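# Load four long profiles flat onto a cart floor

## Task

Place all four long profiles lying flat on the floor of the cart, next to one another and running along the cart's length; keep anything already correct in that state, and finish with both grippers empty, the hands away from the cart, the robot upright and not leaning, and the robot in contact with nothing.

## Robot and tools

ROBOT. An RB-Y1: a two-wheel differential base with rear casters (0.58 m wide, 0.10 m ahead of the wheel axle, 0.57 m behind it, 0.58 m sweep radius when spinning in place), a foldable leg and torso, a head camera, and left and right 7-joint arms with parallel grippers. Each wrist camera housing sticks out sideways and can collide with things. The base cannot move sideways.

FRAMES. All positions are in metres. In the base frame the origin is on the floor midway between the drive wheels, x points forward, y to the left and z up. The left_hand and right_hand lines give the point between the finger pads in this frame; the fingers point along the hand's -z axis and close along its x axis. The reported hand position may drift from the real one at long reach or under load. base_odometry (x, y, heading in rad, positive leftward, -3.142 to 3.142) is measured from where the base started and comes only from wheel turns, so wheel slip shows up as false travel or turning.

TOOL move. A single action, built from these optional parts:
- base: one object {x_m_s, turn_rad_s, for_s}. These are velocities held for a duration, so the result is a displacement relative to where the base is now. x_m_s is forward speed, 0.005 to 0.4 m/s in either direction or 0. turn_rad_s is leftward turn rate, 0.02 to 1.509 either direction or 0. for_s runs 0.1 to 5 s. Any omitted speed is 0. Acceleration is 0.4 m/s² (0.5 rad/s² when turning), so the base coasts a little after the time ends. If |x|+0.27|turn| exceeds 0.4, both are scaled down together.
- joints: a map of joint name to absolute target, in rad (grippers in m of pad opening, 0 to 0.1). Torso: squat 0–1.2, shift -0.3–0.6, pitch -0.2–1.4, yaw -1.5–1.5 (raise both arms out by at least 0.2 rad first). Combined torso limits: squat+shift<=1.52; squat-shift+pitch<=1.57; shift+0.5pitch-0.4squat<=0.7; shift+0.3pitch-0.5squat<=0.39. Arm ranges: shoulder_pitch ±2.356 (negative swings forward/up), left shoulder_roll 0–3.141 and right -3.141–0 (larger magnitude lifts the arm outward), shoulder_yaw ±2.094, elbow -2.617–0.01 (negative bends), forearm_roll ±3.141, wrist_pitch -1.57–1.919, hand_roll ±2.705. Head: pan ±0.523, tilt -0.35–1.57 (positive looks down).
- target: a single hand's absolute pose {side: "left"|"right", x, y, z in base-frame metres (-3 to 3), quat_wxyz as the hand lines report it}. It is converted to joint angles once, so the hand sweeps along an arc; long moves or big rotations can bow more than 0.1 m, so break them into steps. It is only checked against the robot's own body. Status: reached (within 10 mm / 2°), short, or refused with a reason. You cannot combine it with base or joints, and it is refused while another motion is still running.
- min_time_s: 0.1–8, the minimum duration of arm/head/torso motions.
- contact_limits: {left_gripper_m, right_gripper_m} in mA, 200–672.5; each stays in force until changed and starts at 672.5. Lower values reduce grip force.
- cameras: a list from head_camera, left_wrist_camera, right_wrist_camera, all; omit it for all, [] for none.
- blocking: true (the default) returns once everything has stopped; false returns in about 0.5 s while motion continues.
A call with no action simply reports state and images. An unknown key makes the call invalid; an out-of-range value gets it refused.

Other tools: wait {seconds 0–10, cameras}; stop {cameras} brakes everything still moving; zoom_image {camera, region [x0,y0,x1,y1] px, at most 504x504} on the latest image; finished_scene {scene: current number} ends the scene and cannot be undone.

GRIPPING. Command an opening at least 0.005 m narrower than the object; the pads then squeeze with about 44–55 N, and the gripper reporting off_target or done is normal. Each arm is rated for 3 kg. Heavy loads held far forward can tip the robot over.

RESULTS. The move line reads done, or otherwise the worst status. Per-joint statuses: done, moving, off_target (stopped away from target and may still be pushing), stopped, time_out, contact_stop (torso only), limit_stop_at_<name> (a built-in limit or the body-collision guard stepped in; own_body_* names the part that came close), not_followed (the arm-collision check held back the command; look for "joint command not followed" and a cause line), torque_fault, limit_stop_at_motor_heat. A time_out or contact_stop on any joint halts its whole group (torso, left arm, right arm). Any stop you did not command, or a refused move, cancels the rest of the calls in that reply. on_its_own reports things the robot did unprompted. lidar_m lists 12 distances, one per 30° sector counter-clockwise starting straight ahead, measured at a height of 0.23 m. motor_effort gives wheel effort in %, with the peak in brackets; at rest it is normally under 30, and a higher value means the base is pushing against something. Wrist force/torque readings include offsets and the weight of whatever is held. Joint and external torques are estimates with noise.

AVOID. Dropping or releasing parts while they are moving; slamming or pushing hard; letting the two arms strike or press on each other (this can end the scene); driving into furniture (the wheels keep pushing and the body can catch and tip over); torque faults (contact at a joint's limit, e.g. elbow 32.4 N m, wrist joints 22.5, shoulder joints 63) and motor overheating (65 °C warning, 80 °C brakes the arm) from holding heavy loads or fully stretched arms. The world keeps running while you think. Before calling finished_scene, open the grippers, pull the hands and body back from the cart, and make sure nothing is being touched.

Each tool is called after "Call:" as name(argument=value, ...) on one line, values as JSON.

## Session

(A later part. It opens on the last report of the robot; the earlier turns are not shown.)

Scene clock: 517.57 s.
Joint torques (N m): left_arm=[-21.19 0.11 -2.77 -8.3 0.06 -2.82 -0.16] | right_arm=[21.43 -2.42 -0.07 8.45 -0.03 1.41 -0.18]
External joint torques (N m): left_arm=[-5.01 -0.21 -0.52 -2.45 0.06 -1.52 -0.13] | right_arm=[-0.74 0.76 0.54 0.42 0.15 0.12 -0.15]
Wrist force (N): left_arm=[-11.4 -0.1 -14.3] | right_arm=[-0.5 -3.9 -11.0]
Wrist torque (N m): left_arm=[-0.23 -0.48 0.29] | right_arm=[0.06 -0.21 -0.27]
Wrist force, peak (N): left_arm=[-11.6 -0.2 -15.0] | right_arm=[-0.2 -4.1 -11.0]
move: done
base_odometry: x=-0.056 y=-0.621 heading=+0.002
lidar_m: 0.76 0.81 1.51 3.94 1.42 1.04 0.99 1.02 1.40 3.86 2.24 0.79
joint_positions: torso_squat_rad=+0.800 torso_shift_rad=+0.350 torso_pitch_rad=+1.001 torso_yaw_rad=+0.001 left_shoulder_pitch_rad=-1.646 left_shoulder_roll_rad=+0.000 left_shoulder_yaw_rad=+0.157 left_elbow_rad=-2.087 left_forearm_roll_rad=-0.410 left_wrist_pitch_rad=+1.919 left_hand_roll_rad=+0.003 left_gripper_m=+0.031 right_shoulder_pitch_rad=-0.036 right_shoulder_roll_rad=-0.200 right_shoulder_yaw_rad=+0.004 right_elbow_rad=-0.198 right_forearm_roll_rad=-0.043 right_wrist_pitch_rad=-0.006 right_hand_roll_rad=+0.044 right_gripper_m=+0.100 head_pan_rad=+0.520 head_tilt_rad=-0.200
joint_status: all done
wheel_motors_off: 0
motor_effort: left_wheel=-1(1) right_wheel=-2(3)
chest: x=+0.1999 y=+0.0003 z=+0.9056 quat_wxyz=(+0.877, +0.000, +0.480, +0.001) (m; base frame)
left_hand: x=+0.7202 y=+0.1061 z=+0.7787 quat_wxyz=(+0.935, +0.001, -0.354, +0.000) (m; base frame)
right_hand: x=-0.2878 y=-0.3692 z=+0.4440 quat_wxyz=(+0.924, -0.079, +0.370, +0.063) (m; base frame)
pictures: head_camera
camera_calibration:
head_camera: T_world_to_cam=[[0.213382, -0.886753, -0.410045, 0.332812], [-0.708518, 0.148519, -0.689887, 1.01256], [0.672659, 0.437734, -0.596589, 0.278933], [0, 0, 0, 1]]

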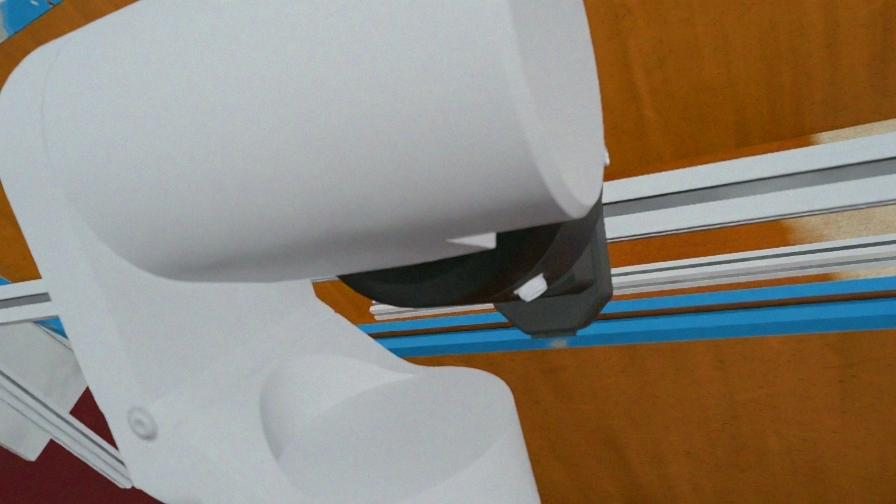

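Call:
move(target={"side":"left","x":0.72,"y":0.076,"z":0.78,"quat_wxyz":[0.935,0,-0.354,0]}, min_time_s=1.5, cameras=[])

Call:
move(base={"x_m_s":0.15,"for_s":2.74}, joints={"head_pan_rad":-0.4,"head_tilt_rad":0.1}, cameras=["head_camera"])

Call:
move(joints={"head_pan_rad":0.52,"head_tilt_rad":0.15}, cameras=["head_camera"])

Scene clock: 527.67 s.
Joint torques (N m): left_arm=[-22.25 0.08 -3.86 -8.06 -0.87 -2.89 0.55] | right_arm=[20.96 -2.61 -0.68 8.67 -0.07 1.31 -0.17]
External joint torques (N m): left_arm=[-5.74 0.48 -2.08 -2.02 -0.75 -1.6 0.58] | right_arm=[-1.21 0.58 -0.07 0.63 0.11 0.02 -0.13]
Wrist force (N): left_arm=[-11.1 -0.1 -14.6] | right_arm=[-0.6 -3.8 -10.7]
Wrist torque (N m): left_arm=[-0.25 -0.44 0.30] | right_arm=[0.06 -0.21 -0.28]
Wrist force, peak (N): left_arm=[-11.7 -0.3 -14.7] | right_arm=[-0.3 -4.2 -10.9]
move: done
base_odometry: x=-0.056 y=-0.621 heading=+0.002
lidar_m: 0.76 0.80 1.50 3.93 1.44 1.05 0.98 1.02 1.41 3.86 2.23 0.79
joint_positions: torso_squat_rad=+0.800 torso_shift_rad=+0.350 torso_pitch_rad=+1.001 torso_yaw_rad=+0.001 left_shoulder_pitch_rad=-1.659 left_shoulder_roll_rad=+0.000 left_shoulder_yaw_rad=+0.063 left_elbow_rad=-2.033 left_forearm_roll_rad=-0.422 left_wrist_pitch_rad=+1.917 left_hand_roll_rad=+0.106 left_gripper_m=+0.031 right_shoulder_pitch_rad=-0.036 right_shoulder_roll_rad=-0.200 right_shoulder_yaw_rad=+0.004 right_elbow_rad=-0.198 right_forearm_roll_rad=-0.043 right_wrist_pitch_rad=-0.006 right_hand_roll_rad=+0.044 right_gripper_m=+0.100 head_pan_rad=+0.520 head_tilt_rad=-0.200
joint_status: all done
wheel_motors_off: 0
motor_effort: left_wheel=+0(2) right_wheel=-2(5)
chest: x=+0.1999 y=+0.0003 z=+0.9056 quat_wxyz=(+0.877, +0.000, +0.480, +0.001) (m; base frame)
left_hand: x=+0.7198 y=+0.0763 z=+0.7791 quat_wxyz=(+0.936, +0.000, -0.353, +0.000) (m; base frame)
left_hand_status: reached (checked arc, planned for 1.5 s): 1 mm and 0.1 deg off.
right_hand: x=-0.2878 y=-0.3692 z=+0.4440 quat_wxyz=(+0.924, -0.079, +0.370, +0.063) (m; base frame)
pictures: none

Scene clock: 531.13 s.
Joint torques (N m): left_arm=[-21.27 -1.1 -3.67 -8.67 -0.69 -2.71 0.5] | right_arm=[20.78 -3.19 -0.49 8.45 0.04 1.31 -0.29]
External joint torques (N m): left_arm=[-4.75 -0.71 -1.89 -2.63 -0.57 -1.42 0.54] | right_arm=[-1.39 0 0.12 0.41 0.22 0.02 -0.25]
Wrist force (N): left_arm=[-11.3 -0.1 -14.9] | right_arm=[-0.4 -3.9 -10.4]
Wrist torque (N m): left_arm=[-0.24 -0.49 0.27] | right_arm=[0.08 -0.18 -0.29]
Wrist force, peak (N): left_arm=[-11.6 0.0 -15.6] | right_arm=[-0.6 -3.9 -11.0]
move: done
base_odometry: x=+0.354 y=-0.620 heading=+0.002
lidar_m: 0.35 0.38 0.52 4.57 2.01 1.46 1.39 1.45 1.97 4.62 0.50 0.38
base_status: done (sent for 2.73 of 2.73 s)
joint_positions: torso_squat_rad=+0.800 torso_shift_rad=+0.350 torso_pitch_rad=+1.001 torso_yaw_rad=+0.001 left_shoulder_pitch_rad=-1.659 left_shoulder_roll_rad=+0.000 left_shoulder_yaw_rad=+0.063 left_elbow_rad=-2.033 left_forearm_roll_rad=-0.422 left_wrist_pitch_rad=+1.917 left_hand_roll_rad=+0.106 left_gripper_m=+0.031 right_shoulder_pitch_rad=-0.036 right_shoulder_roll_rad=-0.200 right_shoulder_yaw_rad=+0.004 right_elbow_rad=-0.198 right_forearm_roll_rad=-0.043 right_wrist_pitch_rad=-0.006 right_hand_roll_rad=+0.044 right_gripper_m=+0.100 head_pan_rad=-0.400 head_tilt_rad=+0.100
joint_status: all done
wheel_motors_off: 0
motor_effort: left_wheel=+0(26) right_wheel=-3(29)
chest: x=+0.1999 y=+0.0003 z=+0.9056 quat_wxyz=(+0.877, +0.000, +0.480, +0.001) (m; base frame)
left_hand: x=+0.7198 y=+0.0763 z=+0.7791 quat_wxyz=(+0.936, +0.000, -0.353, +0.000) (m; base frame)
right_hand: x=-0.2878 y=-0.3692 z=+0.4440 quat_wxyz=(+0.924, -0.079, +0.370, +0.063) (m; base frame)
pictures: head_camera
camera_calibration:
head_camera: T_world_to_cam=[[-0.258501, -0.899401, 0.352499, -0.246572], [-0.859267, 0.0473447, -0.509332, 0.890254], [0.441405, -0.434554, -0.785064, 0.554778], [0, 0, 0, 1]]

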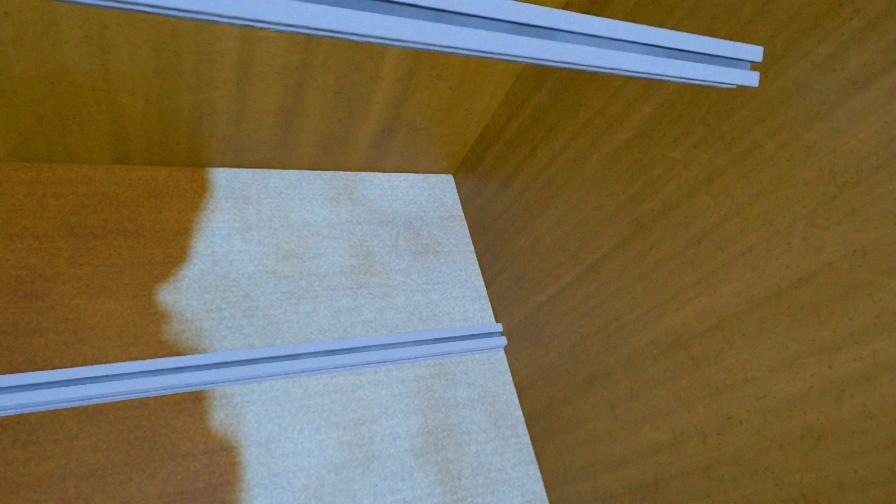

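Scene clock: 532.40 s.
Joint torques (N m): left_arm=[-20.79 -0.72 -3.41 -8.16 -0.72 -2.88 0.33] | right_arm=[20.94 -2.57 0.14 8.24 -0.06 1.29 -0.29]
External joint torques (N m): left_arm=[-4.27 -0.32 -1.64 -2.12 -0.6 -1.59 0.37] | right_arm=[-1.23 0.62 0.75 0.21 0.12 0 -0.25]
Wrist force (N): left_arm=[-12.0 -0.2 -14.3] | right_arm=[-0.2 -4.2 -10.5]
Wrist torque (N m): left_arm=[-0.21 -0.56 0.30] | right_arm=[0.11 -0.18 -0.28]
Wrist force, peak (N): left_arm=[-12.0 -0.2 -14.3] | right_arm=[-0.3 -4.2 -10.8]
move: done
base_odometry: x=+0.354 y=-0.620 heading=+0.002
lidar_m: 0.36 0.37 0.53 4.58 2.00 1.47 1.39 1.45 1.98 4.63 0.51 0.37
joint_positions: torso_squat_rad=+0.800 torso_shift_rad=+0.350 torso_pitch_rad=+1.001 torso_yaw_rad=+0.001 left_shoulder_pitch_rad=-1.659 left_shoulder_roll_rad=+0.000 left_shoulder_yaw_rad=+0.063 left_elbow_rad=-2.033 left_forearm_roll_rad=-0.422 left_wrist_pitch_rad=+1.917 left_hand_roll_rad=+0.106 left_gripper_m=+0.031 right_shoulder_pitch_rad=-0.036 right_shoulder_roll_rad=-0.200 right_shoulder_yaw_rad=+0.004 right_elbow_rad=-0.198 right_forearm_roll_rad=-0.043 right_wrist_pitch_rad=-0.006 right_hand_roll_rad=+0.044 right_gripper_m=+0.100 head_pan_rad=+0.520 head_tilt_rad=+0.150
joint_status: all done
wheel_motors_off: 0
motor_effort: left_wheel=+0(1) right_wheel=-3(5)
chest: x=+0.1999 y=+0.0003 z=+0.9056 quat_wxyz=(+0.877, +0.000, +0.480, +0.001) (m; base frame)
left_hand: x=+0.7198 y=+0.0763 z=+0.7791 quat_wxyz=(+0.936, +0.000, -0.353, +0.000) (m; base frame)
right_hand: x=-0.2878 y=-0.3692 z=+0.4440 quat_wxyz=(+0.924, -0.079, +0.370, +0.063) (m; base frame)
pictures: head_camera
camera_calibration:
head_camera: T_world_to_cam=[[0.222033, -0.892706, -0.392145, 0.311707], [-0.892563, -0.0242037, -0.450272, 0.844175], [0.392469, 0.449989, -0.80217, 0.590004], [0, 0, 0, 1]]

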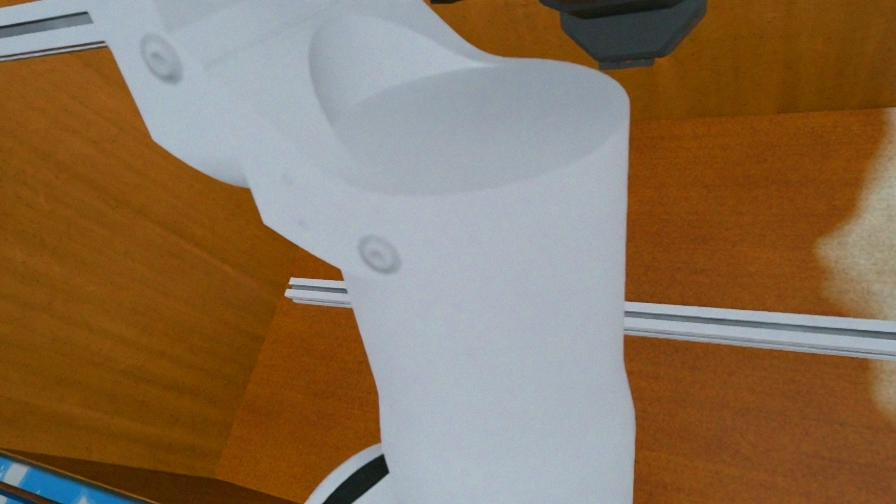

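Call:
move(target={"side":"left","x":0.68,"y":0.08,"z":0.62,"quat_wxyz":[0.983,0,-0.184,0]}, min_time_s=2, cameras=[])

Call:
move(target={"side":"left","x":0.67,"y":0.077,"z":0.45,"quat_wxyz":[0.996,0,-0.087,0]}, min_time_s=2, cameras=["head_camera"])

Call:
move(joints={"head_pan_rad":-0.4,"head_tilt_rad":0.1}, cameras=["head_camera"])

Scene clock: 543.80 s.
Joint torques (N m): left_arm=[-18.22 0.96 -2.06 -10.07 -0.04 -1.89 0.48] | right_arm=[21.03 -2.93 -0.41 8.42 0.2 1.43 -0.41]
External joint torques (N m): left_arm=[-2.88 1.96 -0.19 -2.21 0.07 -1.16 0.5] | right_arm=[-1.14 0.26 0.2 0.38 0.38 0.14 -0.37]
Wrist force (N): left_arm=[-6.3 -0.2 -17.6] | right_arm=[-0.5 -4.3 -10.5]
Wrist torque (N m): left_arm=[-0.28 -0.32 0.29] | right_arm=[0.11 -0.21 -0.27]
Wrist force, peak (N): left_arm=[-7.0 -0.6 -17.7] | right_arm=[-0.3 -4.1 -10.9]
move: done
base_odometry: x=+0.354 y=-0.620 heading=+0.002
lidar_m: 0.36 0.38 0.53 4.58 2.01 1.46 1.39 1.45 1.98 4.63 0.49 0.37
joint_positions: torso_squat_rad=+0.800 torso_shift_rad=+0.350 torso_pitch_rad=+1.001 torso_yaw_rad=+0.001 left_shoulder_pitch_rad=-1.434 left_shoulder_roll_rad=+0.002 left_shoulder_yaw_rad=+0.089 left_elbow_rad=-1.820 left_forearm_roll_rad=-0.292 left_wrist_pitch_rad=+1.838 left_hand_roll_rad=+0.188 left_gripper_m=+0.031 right_shoulder_pitch_rad=-0.036 right_shoulder_roll_rad=-0.200 right_shoulder_yaw_rad=+0.004 right_elbow_rad=-0.198 right_forearm_roll_rad=-0.043 right_wrist_pitch_rad=-0.006 right_hand_roll_rad=+0.044 right_gripper_m=+0.100 head_pan_rad=+0.520 head_tilt_rad=+0.150
joint_status: all done
wheel_motors_off: 0
motor_effort: left_wheel=+0(1) right_wheel=+0(5)
chest: x=+0.1999 y=+0.0003 z=+0.9056 quat_wxyz=(+0.877, +0.000, +0.480, +0.001) (m; base frame)
left_hand: x=+0.6795 y=+0.0800 z=+0.6194 quat_wxyz=(+0.983, +0.000, -0.183, +0.000) (m; base frame)
left_hand_status: reached (checked arc, planned for 2.0 s): 1 mm and 0.1 deg off.
right_hand: x=-0.2878 y=-0.3692 z=+0.4440 quat_wxyz=(+0.924, -0.079, +0.370, +0.063) (m; base frame)
pictures: none

Scene clock: 546.13 s.
Joint torques (N m): left_arm=[-19.74 -0.56 -1.7 -10.63 -0.2 -0.57 0.43] | right_arm=[21.11 -3.21 -0.34 8.4 -0.15 1.43 -0.38]
External joint torques (N m): left_arm=[-3.82 -0.04 -0.21 -2.2 -0.14 -0.18 0.44] | right_arm=[-1.07 -0.02 0.27 0.36 0.02 0.14 -0.35]
Wrist force (N): left_arm=[-3.4 -0.5 -18.5] | right_arm=[-0.5 -4.2 -10.6]
Wrist torque (N m): left_arm=[-0.27 -0.25 0.27] | right_arm=[0.10 -0.20 -0.28]
Wrist force, peak (N): left_arm=[-4.0 -0.8 -19.0] | right_arm=[-0.5 -4.1 -10.9]
move: done
base_odometry: x=+0.354 y=-0.620 heading=+0.002
lidar_m: 0.35 0.38 0.53 4.58 2.01 1.47 1.39 1.44 1.98 4.63 0.50 0.38
joint_positions: torso_squat_rad=+0.800 torso_shift_rad=+0.350 torso_pitch_rad=+1.001 torso_yaw_rad=+0.001 left_shoulder_pitch_rad=-1.434 left_shoulder_roll_rad=+0.043 left_shoulder_yaw_rad=+0.162 left_elbow_rad=-1.191 left_forearm_roll_rad=-0.203 left_wrist_pitch_rad=+1.404 left_hand_roll_rad=+0.269 left_gripper_m=+0.031 right_shoulder_pitch_rad=-0.036 right_shoulder_roll_rad=-0.200 right_shoulder_yaw_rad=+0.004 right_elbow_rad=-0.198 right_forearm_roll_rad=-0.043 right_wrist_pitch_rad=-0.006 right_hand_roll_rad=+0.044 right_gripper_m=+0.100 head_pan_rad=+0.520 head_tilt_rad=+0.150
joint_status: all done
wheel_motors_off: 0
motor_effort: left_wheel=+0(1) right_wheel=-1(5)
chest: x=+0.1999 y=+0.0003 z=+0.9056 quat_wxyz=(+0.877, +0.000, +0.480, +0.001) (m; base frame)
left_hand: x=+0.6692 y=+0.0771 z=+0.4496 quat_wxyz=(+0.996, +0.000, -0.086, +0.000) (m; base frame)
left_hand_status: reached (checked arc, planned for 2.0 s): 1 mm and 0.1 deg off.
right_hand: x=-0.2878 y=-0.3692 z=+0.4440 quat_wxyz=(+0.924, -0.079, +0.370, +0.063) (m; base frame)
pictures: head_camera
camera_calibration:
head_camera: T_world_to_cam=[[0.222033, -0.892706, -0.392145, 0.311707], [-0.892563, -0.0242036, -0.450272, 0.844175], [0.392469, 0.44999, -0.80217, 0.590004], [0, 0, 0, 1]]

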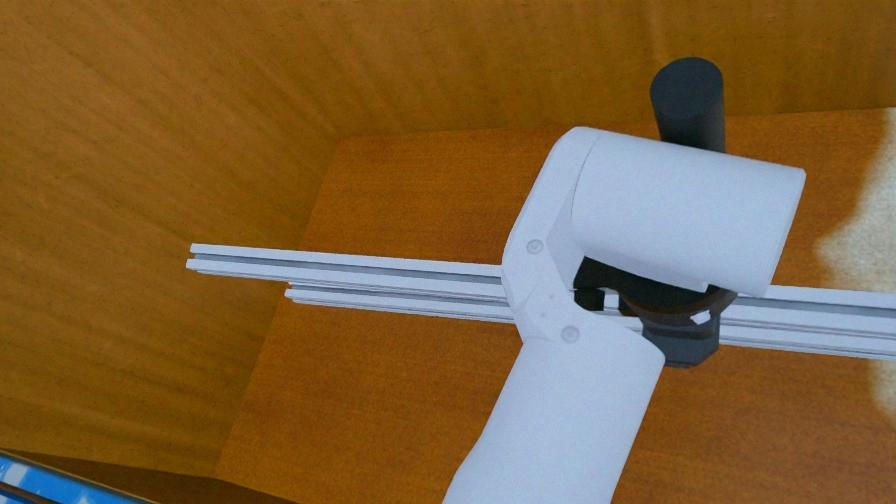

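Scene clock: 547.40 s.
Joint torques (N m): left_arm=[-19.52 0.44 -1.12 -10.8 -0.16 -0.9 0.51] | right_arm=[21.05 -2.5 -0.11 8.45 0.06 1.53 -0.16]
External joint torques (N m): left_arm=[-3.59 0.96 0.37 -2.37 -0.09 -0.51 0.52] | right_arm=[-1.12 0.68 0.5 0.42 0.24 0.24 -0.12]
Wrist force (N): left_arm=[-3.4 -0.1 -18.6] | right_arm=[-0.5 -3.9 -10.5]
Wrist torque (N m): left_arm=[-0.33 -0.24 0.25] | right_arm=[0.07 -0.19 -0.28]
Wrist force, peak (N): left_arm=[-3.8 -0.1 -18.7] | right_arm=[-0.6 -4.2 -10.8]
move: done
base_odometry: x=+0.354 y=-0.620 heading=+0.002
lidar_m: 0.35 0.38 0.53 4.59 2.00 1.47 1.40 1.46 1.97 4.63 0.50 0.37
joint_positions: torso_squat_rad=+0.800 torso_shift_rad=+0.350 torso_pitch_rad=+1.001 torso_yaw_rad=+0.001 left_shoulder_pitch_rad=-1.434 left_shoulder_roll_rad=+0.043 left_shoulder_yaw_rad=+0.162 left_elbow_rad=-1.191 left_forearm_roll_rad=-0.203 left_wrist_pitch_rad=+1.404 left_hand_roll_rad=+0.269 left_gripper_m=+0.031 right_shoulder_pitch_rad=-0.036 right_shoulder_roll_rad=-0.200 right_shoulder_yaw_rad=+0.004 right_elbow_rad=-0.198 right_forearm_roll_rad=-0.043 right_wrist_pitch_rad=-0.006 right_hand_roll_rad=+0.044 right_gripper_m=+0.100 head_pan_rad=-0.400 head_tilt_rad=+0.100
joint_status: all done
wheel_motors_off: 0
motor_effort: left_wheel=-1(1) right_wheel=-4(5)
chest: x=+0.1999 y=+0.0003 z=+0.9056 quat_wxyz=(+0.877, +0.000, +0.480, +0.001) (m; base frame)
left_hand: x=+0.6692 y=+0.0771 z=+0.4496 quat_wxyz=(+0.996, +0.000, -0.086, +0.000) (m; base frame)
right_hand: x=-0.2878 y=-0.3692 z=+0.4440 quat_wxyz=(+0.924, -0.079, +0.370, +0.063) (m; base frame)
pictures: head_camera
camera_calibration:
head_camera: T_world_to_cam=[[-0.258501, -0.8994, 0.3525, -0.246574], [-0.85928, 0.0473576, -0.509309, 0.890234], [0.441379, -0.434553, -0.785079, 0.554806], [0, 0, 0, 1]]

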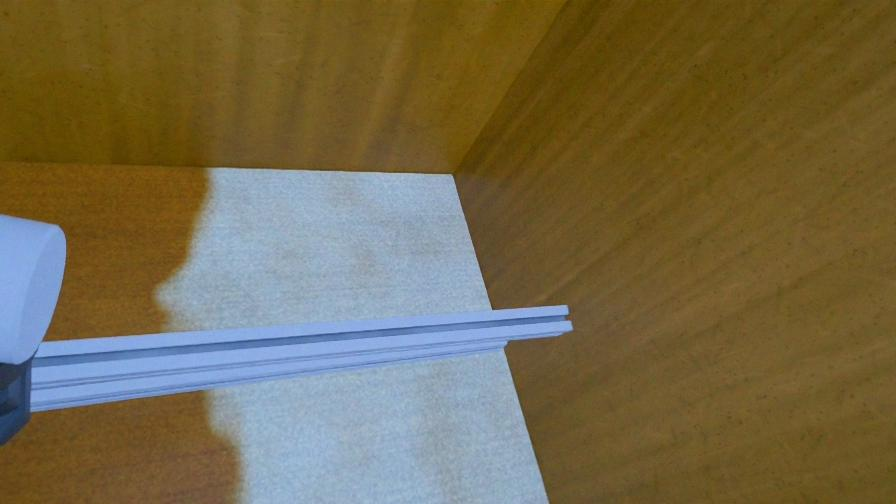

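Call:
move(target={"side":"left","x":0.66,"y":0.072,"z":0.36,"quat_wxyz":[0.998,0,-0.06,0]}, min_time_s=2, cameras=["head_camera"])

Call:
move(joints={"head_pan_rad":0.52,"head_tilt_rad":0.15}, cameras=["head_camera"])

Scene clock: 554.40 s.
Joint torques (N m): left_arm=[-22.84 -0.49 -0.21 -9.5 0.39 -0.84 0.66] | right_arm=[21.41 -2.4 -0.32 8.45 -0.07 1.44 -0.18]
External joint torques (N m): left_arm=[-5.58 -1.09 0.37 -2.73 0.44 -0.55 0.67] | right_arm=[-0.76 0.79 0.29 0.42 0.11 0.15 -0.14]
Wrist force (N): left_arm=[-3.0 1.4 -17.7] | right_arm=[-0.6 -4.1 -10.5]
Wrist torque (N m): left_arm=[-0.43 -0.32 -0.05] | right_arm=[0.08 -0.20 -0.28]
Wrist force, peak (N): left_arm=[-5.8 8.7 -19.9] | right_arm=[-0.4 -4.0 -10.9]
move: done
base_odometry: x=+0.354 y=-0.620 heading=+0.002
lidar_m: 0.35 0.38 0.52 4.58 2.02 1.48 1.39 1.46 1.98 4.62 0.50 0.37
joint_positions: torso_squat_rad=+0.800 torso_shift_rad=+0.350 torso_pitch_rad=+1.001 torso_yaw_rad=+0.001 left_shoulder_pitch_rad=-1.649 left_shoulder_roll_rad=+0.113 left_shoulder_yaw_rad=+0.182 left_elbow_rad=-0.462 left_forearm_roll_rad=-0.176 left_wrist_pitch_rad=+0.947 left_hand_roll_rad=+0.370 left_gripper_m=+0.031 right_shoulder_pitch_rad=-0.036 right_shoulder_roll_rad=-0.200 right_shoulder_yaw_rad=+0.004 right_elbow_rad=-0.198 right_forearm_roll_rad=-0.043 right_wrist_pitch_rad=-0.006 right_hand_roll_rad=+0.044 right_gripper_m=+0.100 head_pan_rad=-0.400 head_tilt_rad=+0.100
joint_status: all done
wheel_motors_off: 0
motor_effort: left_wheel=+3(3) right_wheel=-3(7)
chest: x=+0.1999 y=+0.0003 z=+0.9056 quat_wxyz=(+0.877, +0.000, +0.480, +0.001) (m; base frame)
left_hand: x=+0.6586 y=+0.0731 z=+0.3598 quat_wxyz=(+0.998, -0.001, -0.062, +0.000) (m; base frame)
left_hand_status: reached (checked arc, planned for 2.0 s): 2 mm and 0.3 deg off.
right_hand: x=-0.2878 y=-0.3692 z=+0.4440 quat_wxyz=(+0.924, -0.079, +0.370, +0.063) (m; base frame)
pictures: head_camera
camera_calibration:
head_camera: T_world_to_cam=[[-0.258368, -0.899456, 0.352456, -0.246534], [-0.859285, 0.0472534, -0.50931, 0.890233], [0.441447, -0.434449, -0.785098, 0.554826], [0, 0, 0, 1]]

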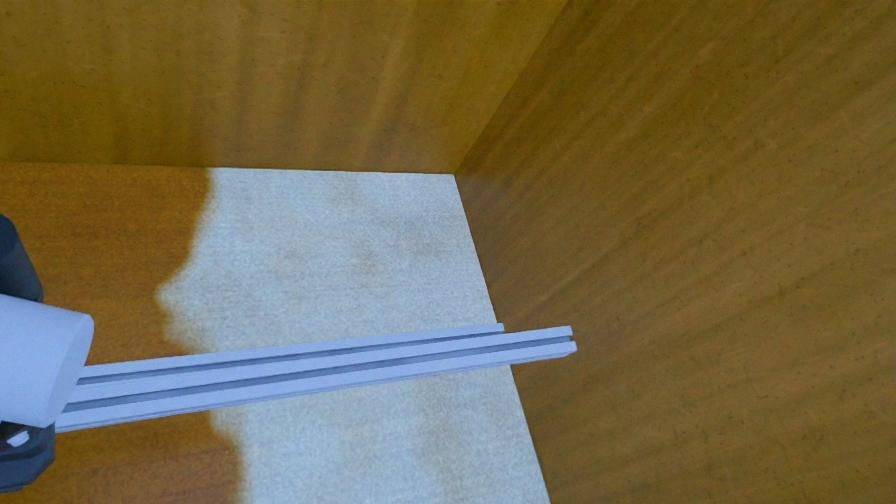

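Scene clock: 555.67 s.
Joint torques (N m): left_arm=[-22.52 -1.26 -0.39 -9.37 0.18 -0.81 0.9] | right_arm=[20.63 -2.33 0.01 8.66 0.11 1.38 -0.34]
External joint torques (N m): left_arm=[-5.26 -1.86 0.18 -2.6 0.23 -0.52 0.91] | right_arm=[-1.54 0.85 0.62 0.62 0.29 0.1 -0.3]
Wrist force (N): left_arm=[-3.0 1.5 -17.6] | right_arm=[-0.5 -3.9 -10.4]
Wrist torque (N m): left_arm=[-0.40 -0.29 -0.07] | right_arm=[0.05 -0.19 -0.27]
Wrist force, peak (N): left_arm=[-3.5 1.7 -19.1] | right_arm=[-0.5 -4.2 -10.8]
move: done
base_odometry: x=+0.354 y=-0.620 heading=+0.002
lidar_m: 0.36 0.38 0.52 4.58 2.02 1.47 1.40 1.45 1.98 4.63 0.50 0.37
joint_positions: torso_squat_rad=+0.800 torso_shift_rad=+0.350 torso_pitch_rad=+1.001 torso_yaw_rad=+0.001 left_shoulder_pitch_rad=-1.649 left_shoulder_roll_rad=+0.113 left_shoulder_yaw_rad=+0.182 left_elbow_rad=-0.462 left_forearm_roll_rad=-0.176 left_wrist_pitch_rad=+0.947 left_hand_roll_rad=+0.370 left_gripper_m=+0.031 right_shoulder_pitch_rad=-0.036 right_shoulder_roll_rad=-0.200 right_shoulder_yaw_rad=+0.004 right_elbow_rad=-0.198 right_forearm_roll_rad=-0.043 right_wrist_pitch_rad=-0.006 right_hand_roll_rad=+0.044 right_gripper_m=+0.100 head_pan_rad=+0.520 head_tilt_rad=+0.150
joint_status: all done
wheel_motors_off: 0
motor_effort: left_wheel=+2(3) right_wheel=-4(6)
chest: x=+0.1999 y=+0.0003 z=+0.9056 quat_wxyz=(+0.877, +0.000, +0.480, +0.001) (m; base frame)
left_hand: x=+0.6586 y=+0.0731 z=+0.3598 quat_wxyz=(+0.998, -0.001, -0.062, +0.000) (m; base frame)
right_hand: x=-0.2878 y=-0.3692 z=+0.4440 quat_wxyz=(+0.924, -0.079, +0.370, +0.063) (m; base frame)
pictures: head_camera
camera_calibration:
head_camera: T_world_to_cam=[[0.222168, -0.892654, -0.392187, 0.311746], [-0.892559, -0.0243166, -0.450275, 0.844176], [0.392403, 0.450087, -0.802148, 0.589986], [0, 0, 0, 1]]

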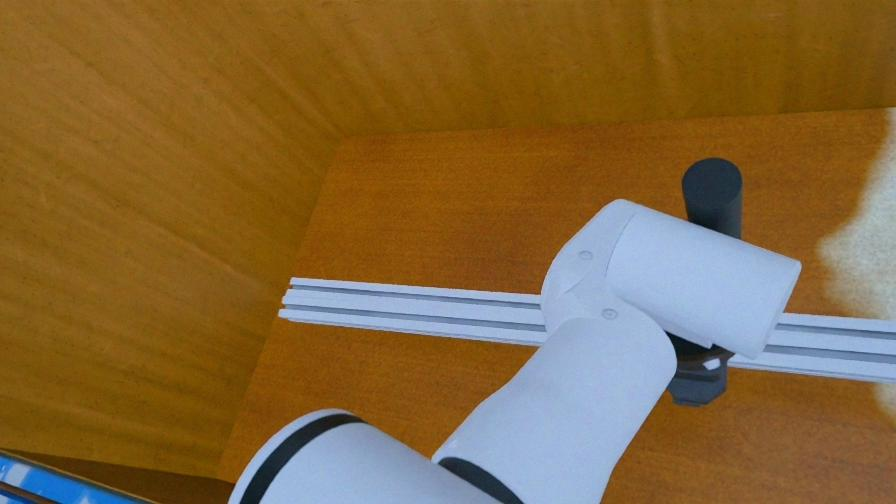

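Call:
move(target={"side":"left","x":0.645,"y":0.092,"z":0.36,"quat_wxyz":[0.999,0,-0.03,0]}, min_time_s=1.5, cameras=[])

Call:
move(target={"side":"left","x":0.63,"y":0.09,"z":0.345,"quat_wxyz":[1,0,0,0]}, min_time_s=1.5, cameras=["head_camera"])

Call:
move(joints={"head_pan_rad":-0.4,"head_tilt_rad":0.1}, cameras=["head_camera"])

Scene clock: 563.07 s.
Joint torques (N m): left_arm=[-19.82 2.83 -0.29 -9.7 0 0.02 -0.05] | right_arm=[21.44 -3.21 -0.49 8.27 -0.02 1.28 -0.18]
External joint torques (N m): left_arm=[-3.1 1.87 0.35 -2.81 0.01 0.19 -0.05] | right_arm=[-0.73 -0.02 0.12 0.24 0.16 -0.01 -0.14]
Wrist force (N): left_arm=[-1.5 -0.2 -18.5] | right_arm=[-0.5 -3.9 -10.7]
Wrist torque (N m): left_arm=[-0.26 -0.17 0.22] | right_arm=[0.07 -0.19 -0.27]
Wrist force, peak (N): left_arm=[-3.7 1.3 -19.1] | right_arm=[-0.4 -4.0 -11.0]
move: done
base_odometry: x=+0.354 y=-0.620 heading=+0.002
lidar_m: 0.36 0.38 0.53 4.59 2.01 1.47 1.39 1.45 1.97 4.63 0.51 0.37
joint_positions: torso_squat_rad=+0.800 torso_shift_rad=+0.350 torso_pitch_rad=+1.001 torso_yaw_rad=+0.001 left_shoulder_pitch_rad=-1.595 left_shoulder_roll_rad=+0.127 left_shoulder_yaw_rad=+0.210 left_elbow_rad=-0.566 left_forearm_roll_rad=-0.145 left_wrist_pitch_rad=+1.065 left_hand_roll_rad=+0.300 left_gripper_m=+0.031 right_shoulder_pitch_rad=-0.036 right_shoulder_roll_rad=-0.200 right_shoulder_yaw_rad=+0.004 right_elbow_rad=-0.198 right_forearm_roll_rad=-0.043 right_wrist_pitch_rad=-0.006 right_hand_roll_rad=+0.044 right_gripper_m=+0.100 head_pan_rad=+0.520 head_tilt_rad=+0.150
joint_status: all done
wheel_motors_off: 0
motor_effort: left_wheel=+2(3) right_wheel=-1(6)
chest: x=+0.1999 y=+0.0003 z=+0.9056 quat_wxyz=(+0.877, +0.000, +0.480, +0.001) (m; base frame)
left_hand: x=+0.6442 y=+0.0920 z=+0.3595 quat_wxyz=(+1.000, +0.001, -0.026, +0.000) (m; base frame)
left_hand_status: reached (checked arc, planned for 1.5 s): 1 mm and 0.5 deg off.
right_hand: x=-0.2878 y=-0.3692 z=+0.4440 quat_wxyz=(+0.924, -0.079, +0.370, +0.063) (m; base frame)
pictures: none

Scene clock: 564.90 s.
Joint torques (N m): left_arm=[-21.4 2.15 0.77 -7.56 0.05 0.1 0.63] | right_arm=[21.11 -2.68 -0.6 8.34 -0.1 1.25 -0.27]
External joint torques (N m): left_arm=[-4.52 0.99 1.22 -1.39 0.04 0.19 0.63] | right_arm=[-1.06 0.5 0.01 0.31 0.08 -0.04 -0.24]
Wrist force (N): left_arm=[-1.3 -0.3 -18.2] | right_arm=[-0.5 -3.9 -10.6]
Wrist torque (N m): left_arm=[-0.28 -0.21 0.25] | right_arm=[0.06 -0.20 -0.28]
Wrist force, peak (N): left_arm=[-1.5 0.2 -19.0] | right_arm=[-0.3 -4.3 -10.9]
move: done
base_odometry: x=+0.354 y=-0.620 heading=+0.002
lidar_m: 0.34 0.37 0.53 4.58 2.01 1.47 1.38 1.44 1.98 4.63 0.50 0.37
joint_positions: torso_squat_rad=+0.800 torso_shift_rad=+0.350 torso_pitch_rad=+1.001 torso_yaw_rad=+0.001 left_shoulder_pitch_rad=-1.661 left_shoulder_roll_rad=+0.142 left_shoulder_yaw_rad=+0.222 left_elbow_rad=-0.373 left_forearm_roll_rad=-0.132 left_wrist_pitch_rad=+0.980 left_hand_roll_rad=+0.309 left_gripper_m=+0.031 right_shoulder_pitch_rad=-0.036 right_shoulder_roll_rad=-0.200 right_shoulder_yaw_rad=+0.004 right_elbow_rad=-0.198 right_forearm_roll_rad=-0.043 right_wrist_pitch_rad=-0.006 right_hand_roll_rad=+0.044 right_gripper_m=+0.100 head_pan_rad=+0.520 head_tilt_rad=+0.150
joint_status: all done
wheel_motors_off: 0
motor_effort: left_wheel=+2(3) right_wheel=-3(6)
chest: x=+0.1999 y=+0.0003 z=+0.9056 quat_wxyz=(+0.877, +0.000, +0.480, +0.001) (m; base frame)
left_hand: x=+0.6286 y=+0.0903 z=+0.3451 quat_wxyz=(+1.000, -0.002, -0.004, +0.000) (m; base frame)
left_hand_status: reached (checked arc, planned for 1.5 s): 1 mm and 0.5 deg off.
right_hand: x=-0.2878 y=-0.3692 z=+0.4440 quat_wxyz=(+0.924, -0.079, +0.370, +0.063) (m; base frame)
pictures: head_camera
camera_calibration:
head_camera: T_world_to_cam=[[0.222141, -0.892671, -0.392163, 0.311727], [-0.892559, -0.024301, -0.450275, 0.844176], [0.392417, 0.450054, -0.80216, 0.589995], [0, 0, 0, 1]]

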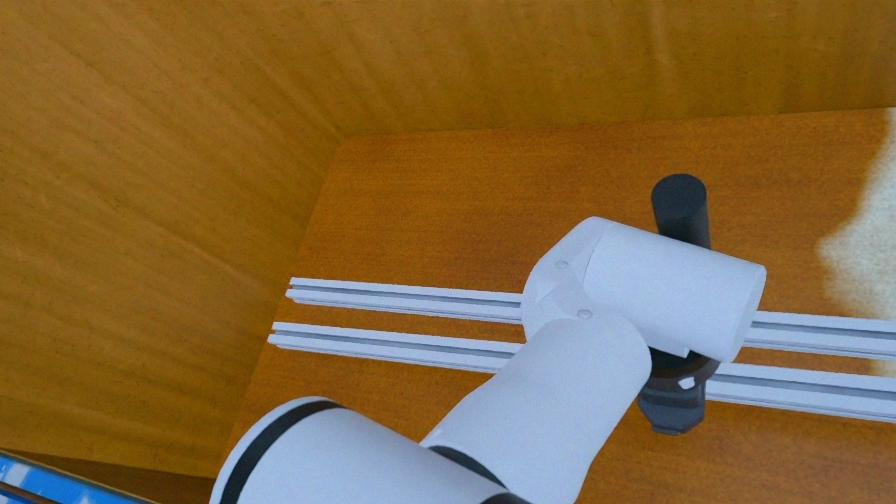

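Scene clock: 566.17 s.
Joint torques (N m): left_arm=[-21.42 2.33 0.34 -7.44 0.29 -0.06 0.66] | right_arm=[21.11 -2.99 -0.39 8.22 -0.1 1.45 -0.23]
External joint torques (N m): left_arm=[-4.53 1.17 0.78 -1.26 0.27 0.03 0.66] | right_arm=[-1.06 0.19 0.22 0.18 0.08 0.16 -0.19]
Wrist force (N): left_arm=[-1.3 -0.2 -18.0] | right_arm=[-0.6 -3.9 -10.6]
Wrist torque (N m): left_arm=[-0.29 -0.23 0.23] | right_arm=[0.06 -0.20 -0.27]
Wrist force, peak (N): left_arm=[-1.1 0.0 -18.8] | right_arm=[-0.6 -4.2 -11.0]
move: done
base_odometry: x=+0.354 y=-0.620 heading=+0.002
lidar_m: 0.35 0.37 0.52 4.58 2.00 1.48 1.39 1.45 1.97 4.63 0.50 0.38
joint_positions: torso_squat_rad=+0.800 torso_shift_rad=+0.350 torso_pitch_rad=+1.001 torso_yaw_rad=+0.001 left_shoulder_pitch_rad=-1.661 left_shoulder_roll_rad=+0.142 left_shoulder_yaw_rad=+0.222 left_elbow_rad=-0.373 left_forearm_roll_rad=-0.132 left_wrist_pitch_rad=+0.980 left_hand_roll_rad=+0.309 left_gripper_m=+0.031 right_shoulder_pitch_rad=-0.036 right_shoulder_roll_rad=-0.200 right_shoulder_yaw_rad=+0.004 right_elbow_rad=-0.198 right_forearm_roll_rad=-0.043 right_wrist_pitch_rad=-0.006 right_hand_roll_rad=+0.044 right_gripper_m=+0.100 head_pan_rad=-0.400 head_tilt_rad=+0.100
joint_status: all done
wheel_motors_off: 0
motor_effort: left_wheel=+1(3) right_wheel=-3(6)
chest: x=+0.1999 y=+0.0003 z=+0.9056 quat_wxyz=(+0.877, +0.000, +0.480, +0.001) (m; base frame)
left_hand: x=+0.6286 y=+0.0903 z=+0.3451 quat_wxyz=(+1.000, -0.002, -0.004, +0.000) (m; base frame)
right_hand: x=-0.2878 y=-0.3692 z=+0.4440 quat_wxyz=(+0.924, -0.079, +0.370, +0.063) (m; base frame)
pictures: head_camera
camera_calibration:
head_camera: T_world_to_cam=[[-0.258396, -0.899439, 0.35248, -0.246553], [-0.859284, 0.0472666, -0.509311, 0.890234], [0.441433, -0.434484, -0.785086, 0.554816], [0, 0, 0, 1]]

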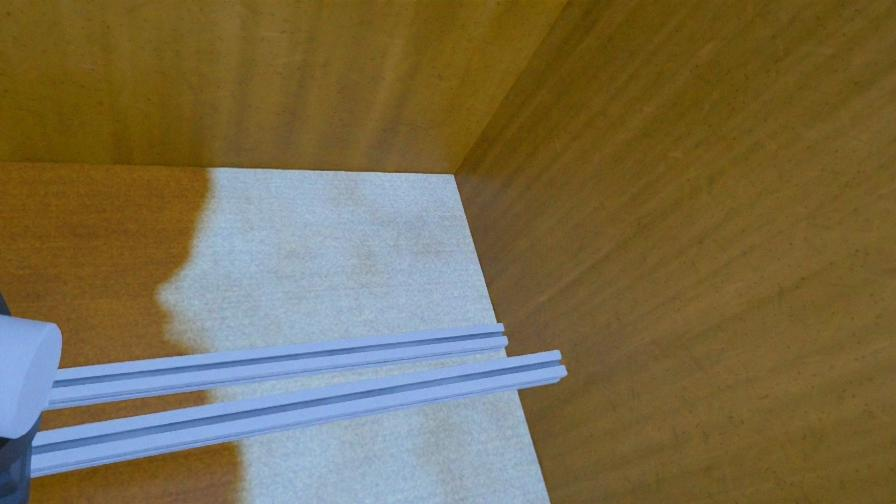

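Call:
move(joints={"torso_squat_rad":0.86}, cameras=[])

Call:
move(joints={"torso_squat_rad":0.883}, min_time_s=1, cameras=["head_camera"])

Scene clock: 574.70 s.
Joint torques (N m): left_arm=[-20.19 3.13 -0.6 -7.79 -0.02 -0.28 0.61] | right_arm=[20.81 -2.76 -0.03 8.35 0.05 1.29 -0.26]
External joint torques (N m): left_arm=[-3.3 1.96 -0.16 -1.61 -0.03 -0.18 0.61] | right_arm=[-1.35 0.42 0.58 0.32 0.23 0 -0.22]
Wrist force (N): left_arm=[-1.5 -0.1 -17.6] | right_arm=[-0.4 -3.8 -10.4]
Wrist torque (N m): left_arm=[0.25 -0.26 0.12] | right_arm=[0.05 -0.20 -0.29]
Wrist force, peak (N): left_arm=[-1.1 0.2 -18.6] | right_arm=[-0.4 -4.2 -10.9]
move: done
base_odometry: x=+0.354 y=-0.620 heading=+0.002
lidar_m: 0.36 0.38 0.53 4.57 2.01 1.47 1.40 1.45 1.99 4.62 0.49 0.37
joint_positions: torso_squat_rad=+0.860 torso_shift_rad=+0.350 torso_pitch_rad=+1.000 torso_yaw_rad=+0.001 left_shoulder_pitch_rad=-1.662 left_shoulder_roll_rad=+0.142 left_shoulder_yaw_rad=+0.222 left_elbow_rad=-0.373 left_forearm_roll_rad=-0.132 left_wrist_pitch_rad=+0.980 left_hand_roll_rad=+0.309 left_gripper_m=+0.031 right_shoulder_pitch_rad=-0.036 right_shoulder_roll_rad=-0.200 right_shoulder_yaw_rad=+0.004 right_elbow_rad=-0.198 right_forearm_roll_rad=-0.043 right_wrist_pitch_rad=-0.006 right_hand_roll_rad=+0.044 right_gripper_m=+0.100 head_pan_rad=-0.400 head_tilt_rad=+0.100
joint_status: all done
wheel_motors_off: 0
motor_effort: left_wheel=+3(4) right_wheel=-2(5)
chest: x=+0.1891 y=+0.0003 z=+0.8766 quat_wxyz=(+0.877, +0.000, +0.480, +0.001) (m; base frame)
left_hand: x=+0.6181 y=+0.0903 z=+0.3162 quat_wxyz=(+1.000, -0.002, -0.004, +0.000) (m; base frame)
right_hand: x=-0.2984 y=-0.3692 z=+0.4149 quat_wxyz=(+0.924, -0.079, +0.370, +0.063) (m; base frame)
pictures: none

Scene clock: 575.97 s.
Joint torques (N m): left_arm=[-20.54 2.69 0.2 -7.93 0.2 -0.05 0.6] | right_arm=[20.97 -2.64 -0.14 8.66 0.1 1.49 -0.08]
External joint torques (N m): left_arm=[-3.65 1.53 0.65 -1.75 0.18 0.04 0.6] | right_arm=[-1.19 0.54 0.47 0.63 0.28 0.2 -0.04]
Wrist force (N): left_arm=[-1.1 -0.5 -17.2] | right_arm=[-0.6 -4.0 -10.6]
Wrist torque (N m): left_arm=[0.32 -0.25 -0.02] | right_arm=[0.08 -0.25 -0.30]
Wrist force, peak (N): left_arm=[-1.4 0.1 -17.9] | right_arm=[-0.5 -3.9 -10.7]
move: done
base_odometry: x=+0.354 y=-0.620 heading=+0.002
lidar_m: 0.35 0.38 0.53 4.58 2.01 1.47 1.39 1.46 1.98 4.63 0.51 0.37
joint_positions: torso_squat_rad=+0.883 torso_shift_rad=+0.350 torso_pitch_rad=+1.000 torso_yaw_rad=+0.001 left_shoulder_pitch_rad=-1.662 left_shoulder_roll_rad=+0.142 left_shoulder_yaw_rad=+0.222 left_elbow_rad=-0.373 left_forearm_roll_rad=-0.132 left_wrist_pitch_rad=+0.980 left_hand_roll_rad=+0.309 left_gripper_m=+0.031 right_shoulder_pitch_rad=-0.036 right_shoulder_roll_rad=-0.200 right_shoulder_yaw_rad=+0.004 right_elbow_rad=-0.198 right_forearm_roll_rad=-0.043 right_wrist_pitch_rad=-0.006 right_hand_roll_rad=+0.044 right_gripper_m=+0.100 head_pan_rad=-0.400 head_tilt_rad=+0.100
joint_status: all done
wheel_motors_off: 0
motor_effort: left_wheel=+3(4) right_wheel=-1(4)
chest: x=+0.1849 y=+0.0003 z=+0.8651 quat_wxyz=(+0.878, +0.000, +0.480, +0.001) (m; base frame)
left_hand: x=+0.6139 y=+0.0903 z=+0.3048 quat_wxyz=(+1.000, -0.002, -0.004, +0.000) (m; base frame)
right_hand: x=-0.3026 y=-0.3692 z=+0.4033 quat_wxyz=(+0.924, -0.079, +0.370, +0.063) (m; base frame)
pictures: head_camera
camera_calibration:
head_camera: T_world_to_cam=[[-0.258546, -0.899435, 0.352378, -0.236026], [-0.859091, 0.0472862, -0.509633, 0.856946], [0.441719, -0.434488, -0.784923, 0.529394], [0, 0, 0, 1]]

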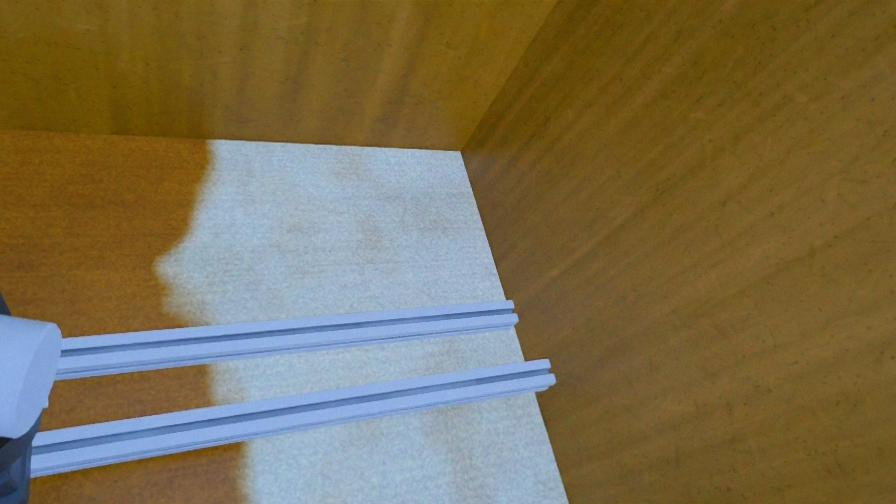

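Call:
move(joints={"torso_squat_rad":0.889}, min_time_s=1, cameras=["head_camera"])

Scene clock: 580.87 s.
Joint torques (N m): left_arm=[-16.83 1.5 0.21 -7.05 0.17 -2.52 0.53] | right_arm=[21.21 -3.11 0.11 8.7 0.05 1.45 -0.44]
External joint torques (N m): left_arm=[0.11 0.31 0.65 -0.85 0.16 -2.42 0.54] | right_arm=[-0.94 0.08 0.72 0.68 0.23 0.16 -0.4]
Wrist force (N): left_arm=[-8.5 3.3 12.0] | right_arm=[-0.6 -3.9 -10.3]
Wrist torque (N m): left_arm=[0.23 0.62 -0.05] | right_arm=[0.06 -0.23 -0.28]
Wrist force, peak (N): left_arm=[-1.3 0.1 -18.0] | right_arm=[-0.5 -4.1 -10.8]
move: done
base_odometry: x=+0.354 y=-0.620 heading=+0.002
lidar_m: 0.35 0.38 0.53 4.58 2.01 1.47 1.39 1.45 1.99 4.63 0.51 0.37
joint_positions: torso_squat_rad=+0.889 torso_shift_rad=+0.350 torso_pitch_rad=+0.999 torso_yaw_rad=+0.001 left_shoulder_pitch_rad=-1.663 left_shoulder_roll_rad=+0.142 left_shoulder_yaw_rad=+0.222 left_elbow_rad=-0.373 left_forearm_roll_rad=-0.132 left_wrist_pitch_rad=+0.981 left_hand_roll_rad=+0.309 left_gripper_m=+0.031 right_shoulder_pitch_rad=-0.036 right_shoulder_roll_rad=-0.200 right_shoulder_yaw_rad=+0.004 right_elbow_rad=-0.198 right_forearm_roll_rad=-0.043 right_wrist_pitch_rad=-0.006 right_hand_roll_rad=+0.044 right_gripper_m=+0.100 head_pan_rad=-0.400 head_tilt_rad=+0.100
joint_status: all done
wheel_motors_off: 0
motor_effort: left_wheel=+3(4) right_wheel=+0(4)
chest: x=+0.1834 y=+0.0003 z=+0.8623 quat_wxyz=(+0.878, +0.000, +0.479, +0.001) (m; base frame)
left_hand: x=+0.6135 y=+0.0902 z=+0.3029 quat_wxyz=(+1.000, -0.002, -0.005, +0.000) (m; base frame)
right_hand: x=-0.3036 y=-0.3692 z=+0.4000 quat_wxyz=(+0.924, -0.079, +0.369, +0.063) (m; base frame)
pictures: head_camera
camera_calibration:
head_camera: T_world_to_cam=[[-0.258938, -0.899436, 0.352088, -0.235126], [-0.858522, 0.0472858, -0.510591, 0.854977], [0.442596, -0.434487, -0.78443, 0.527318], [0, 0, 0, 1]]

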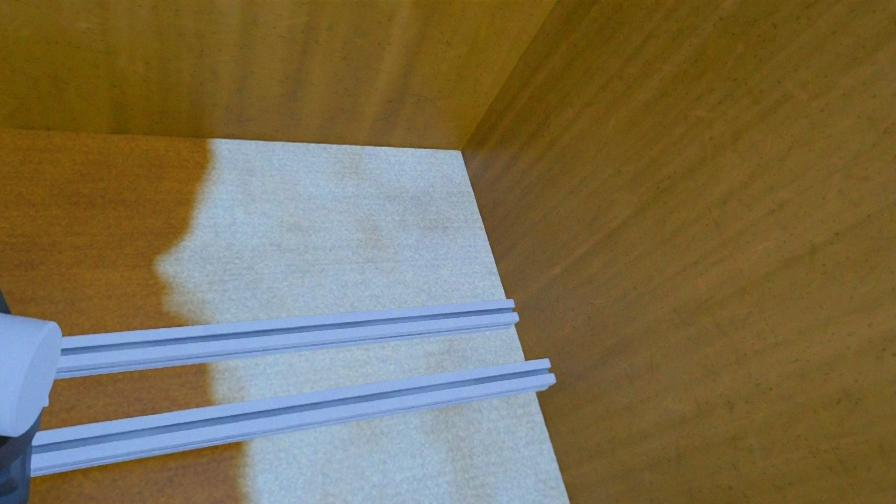

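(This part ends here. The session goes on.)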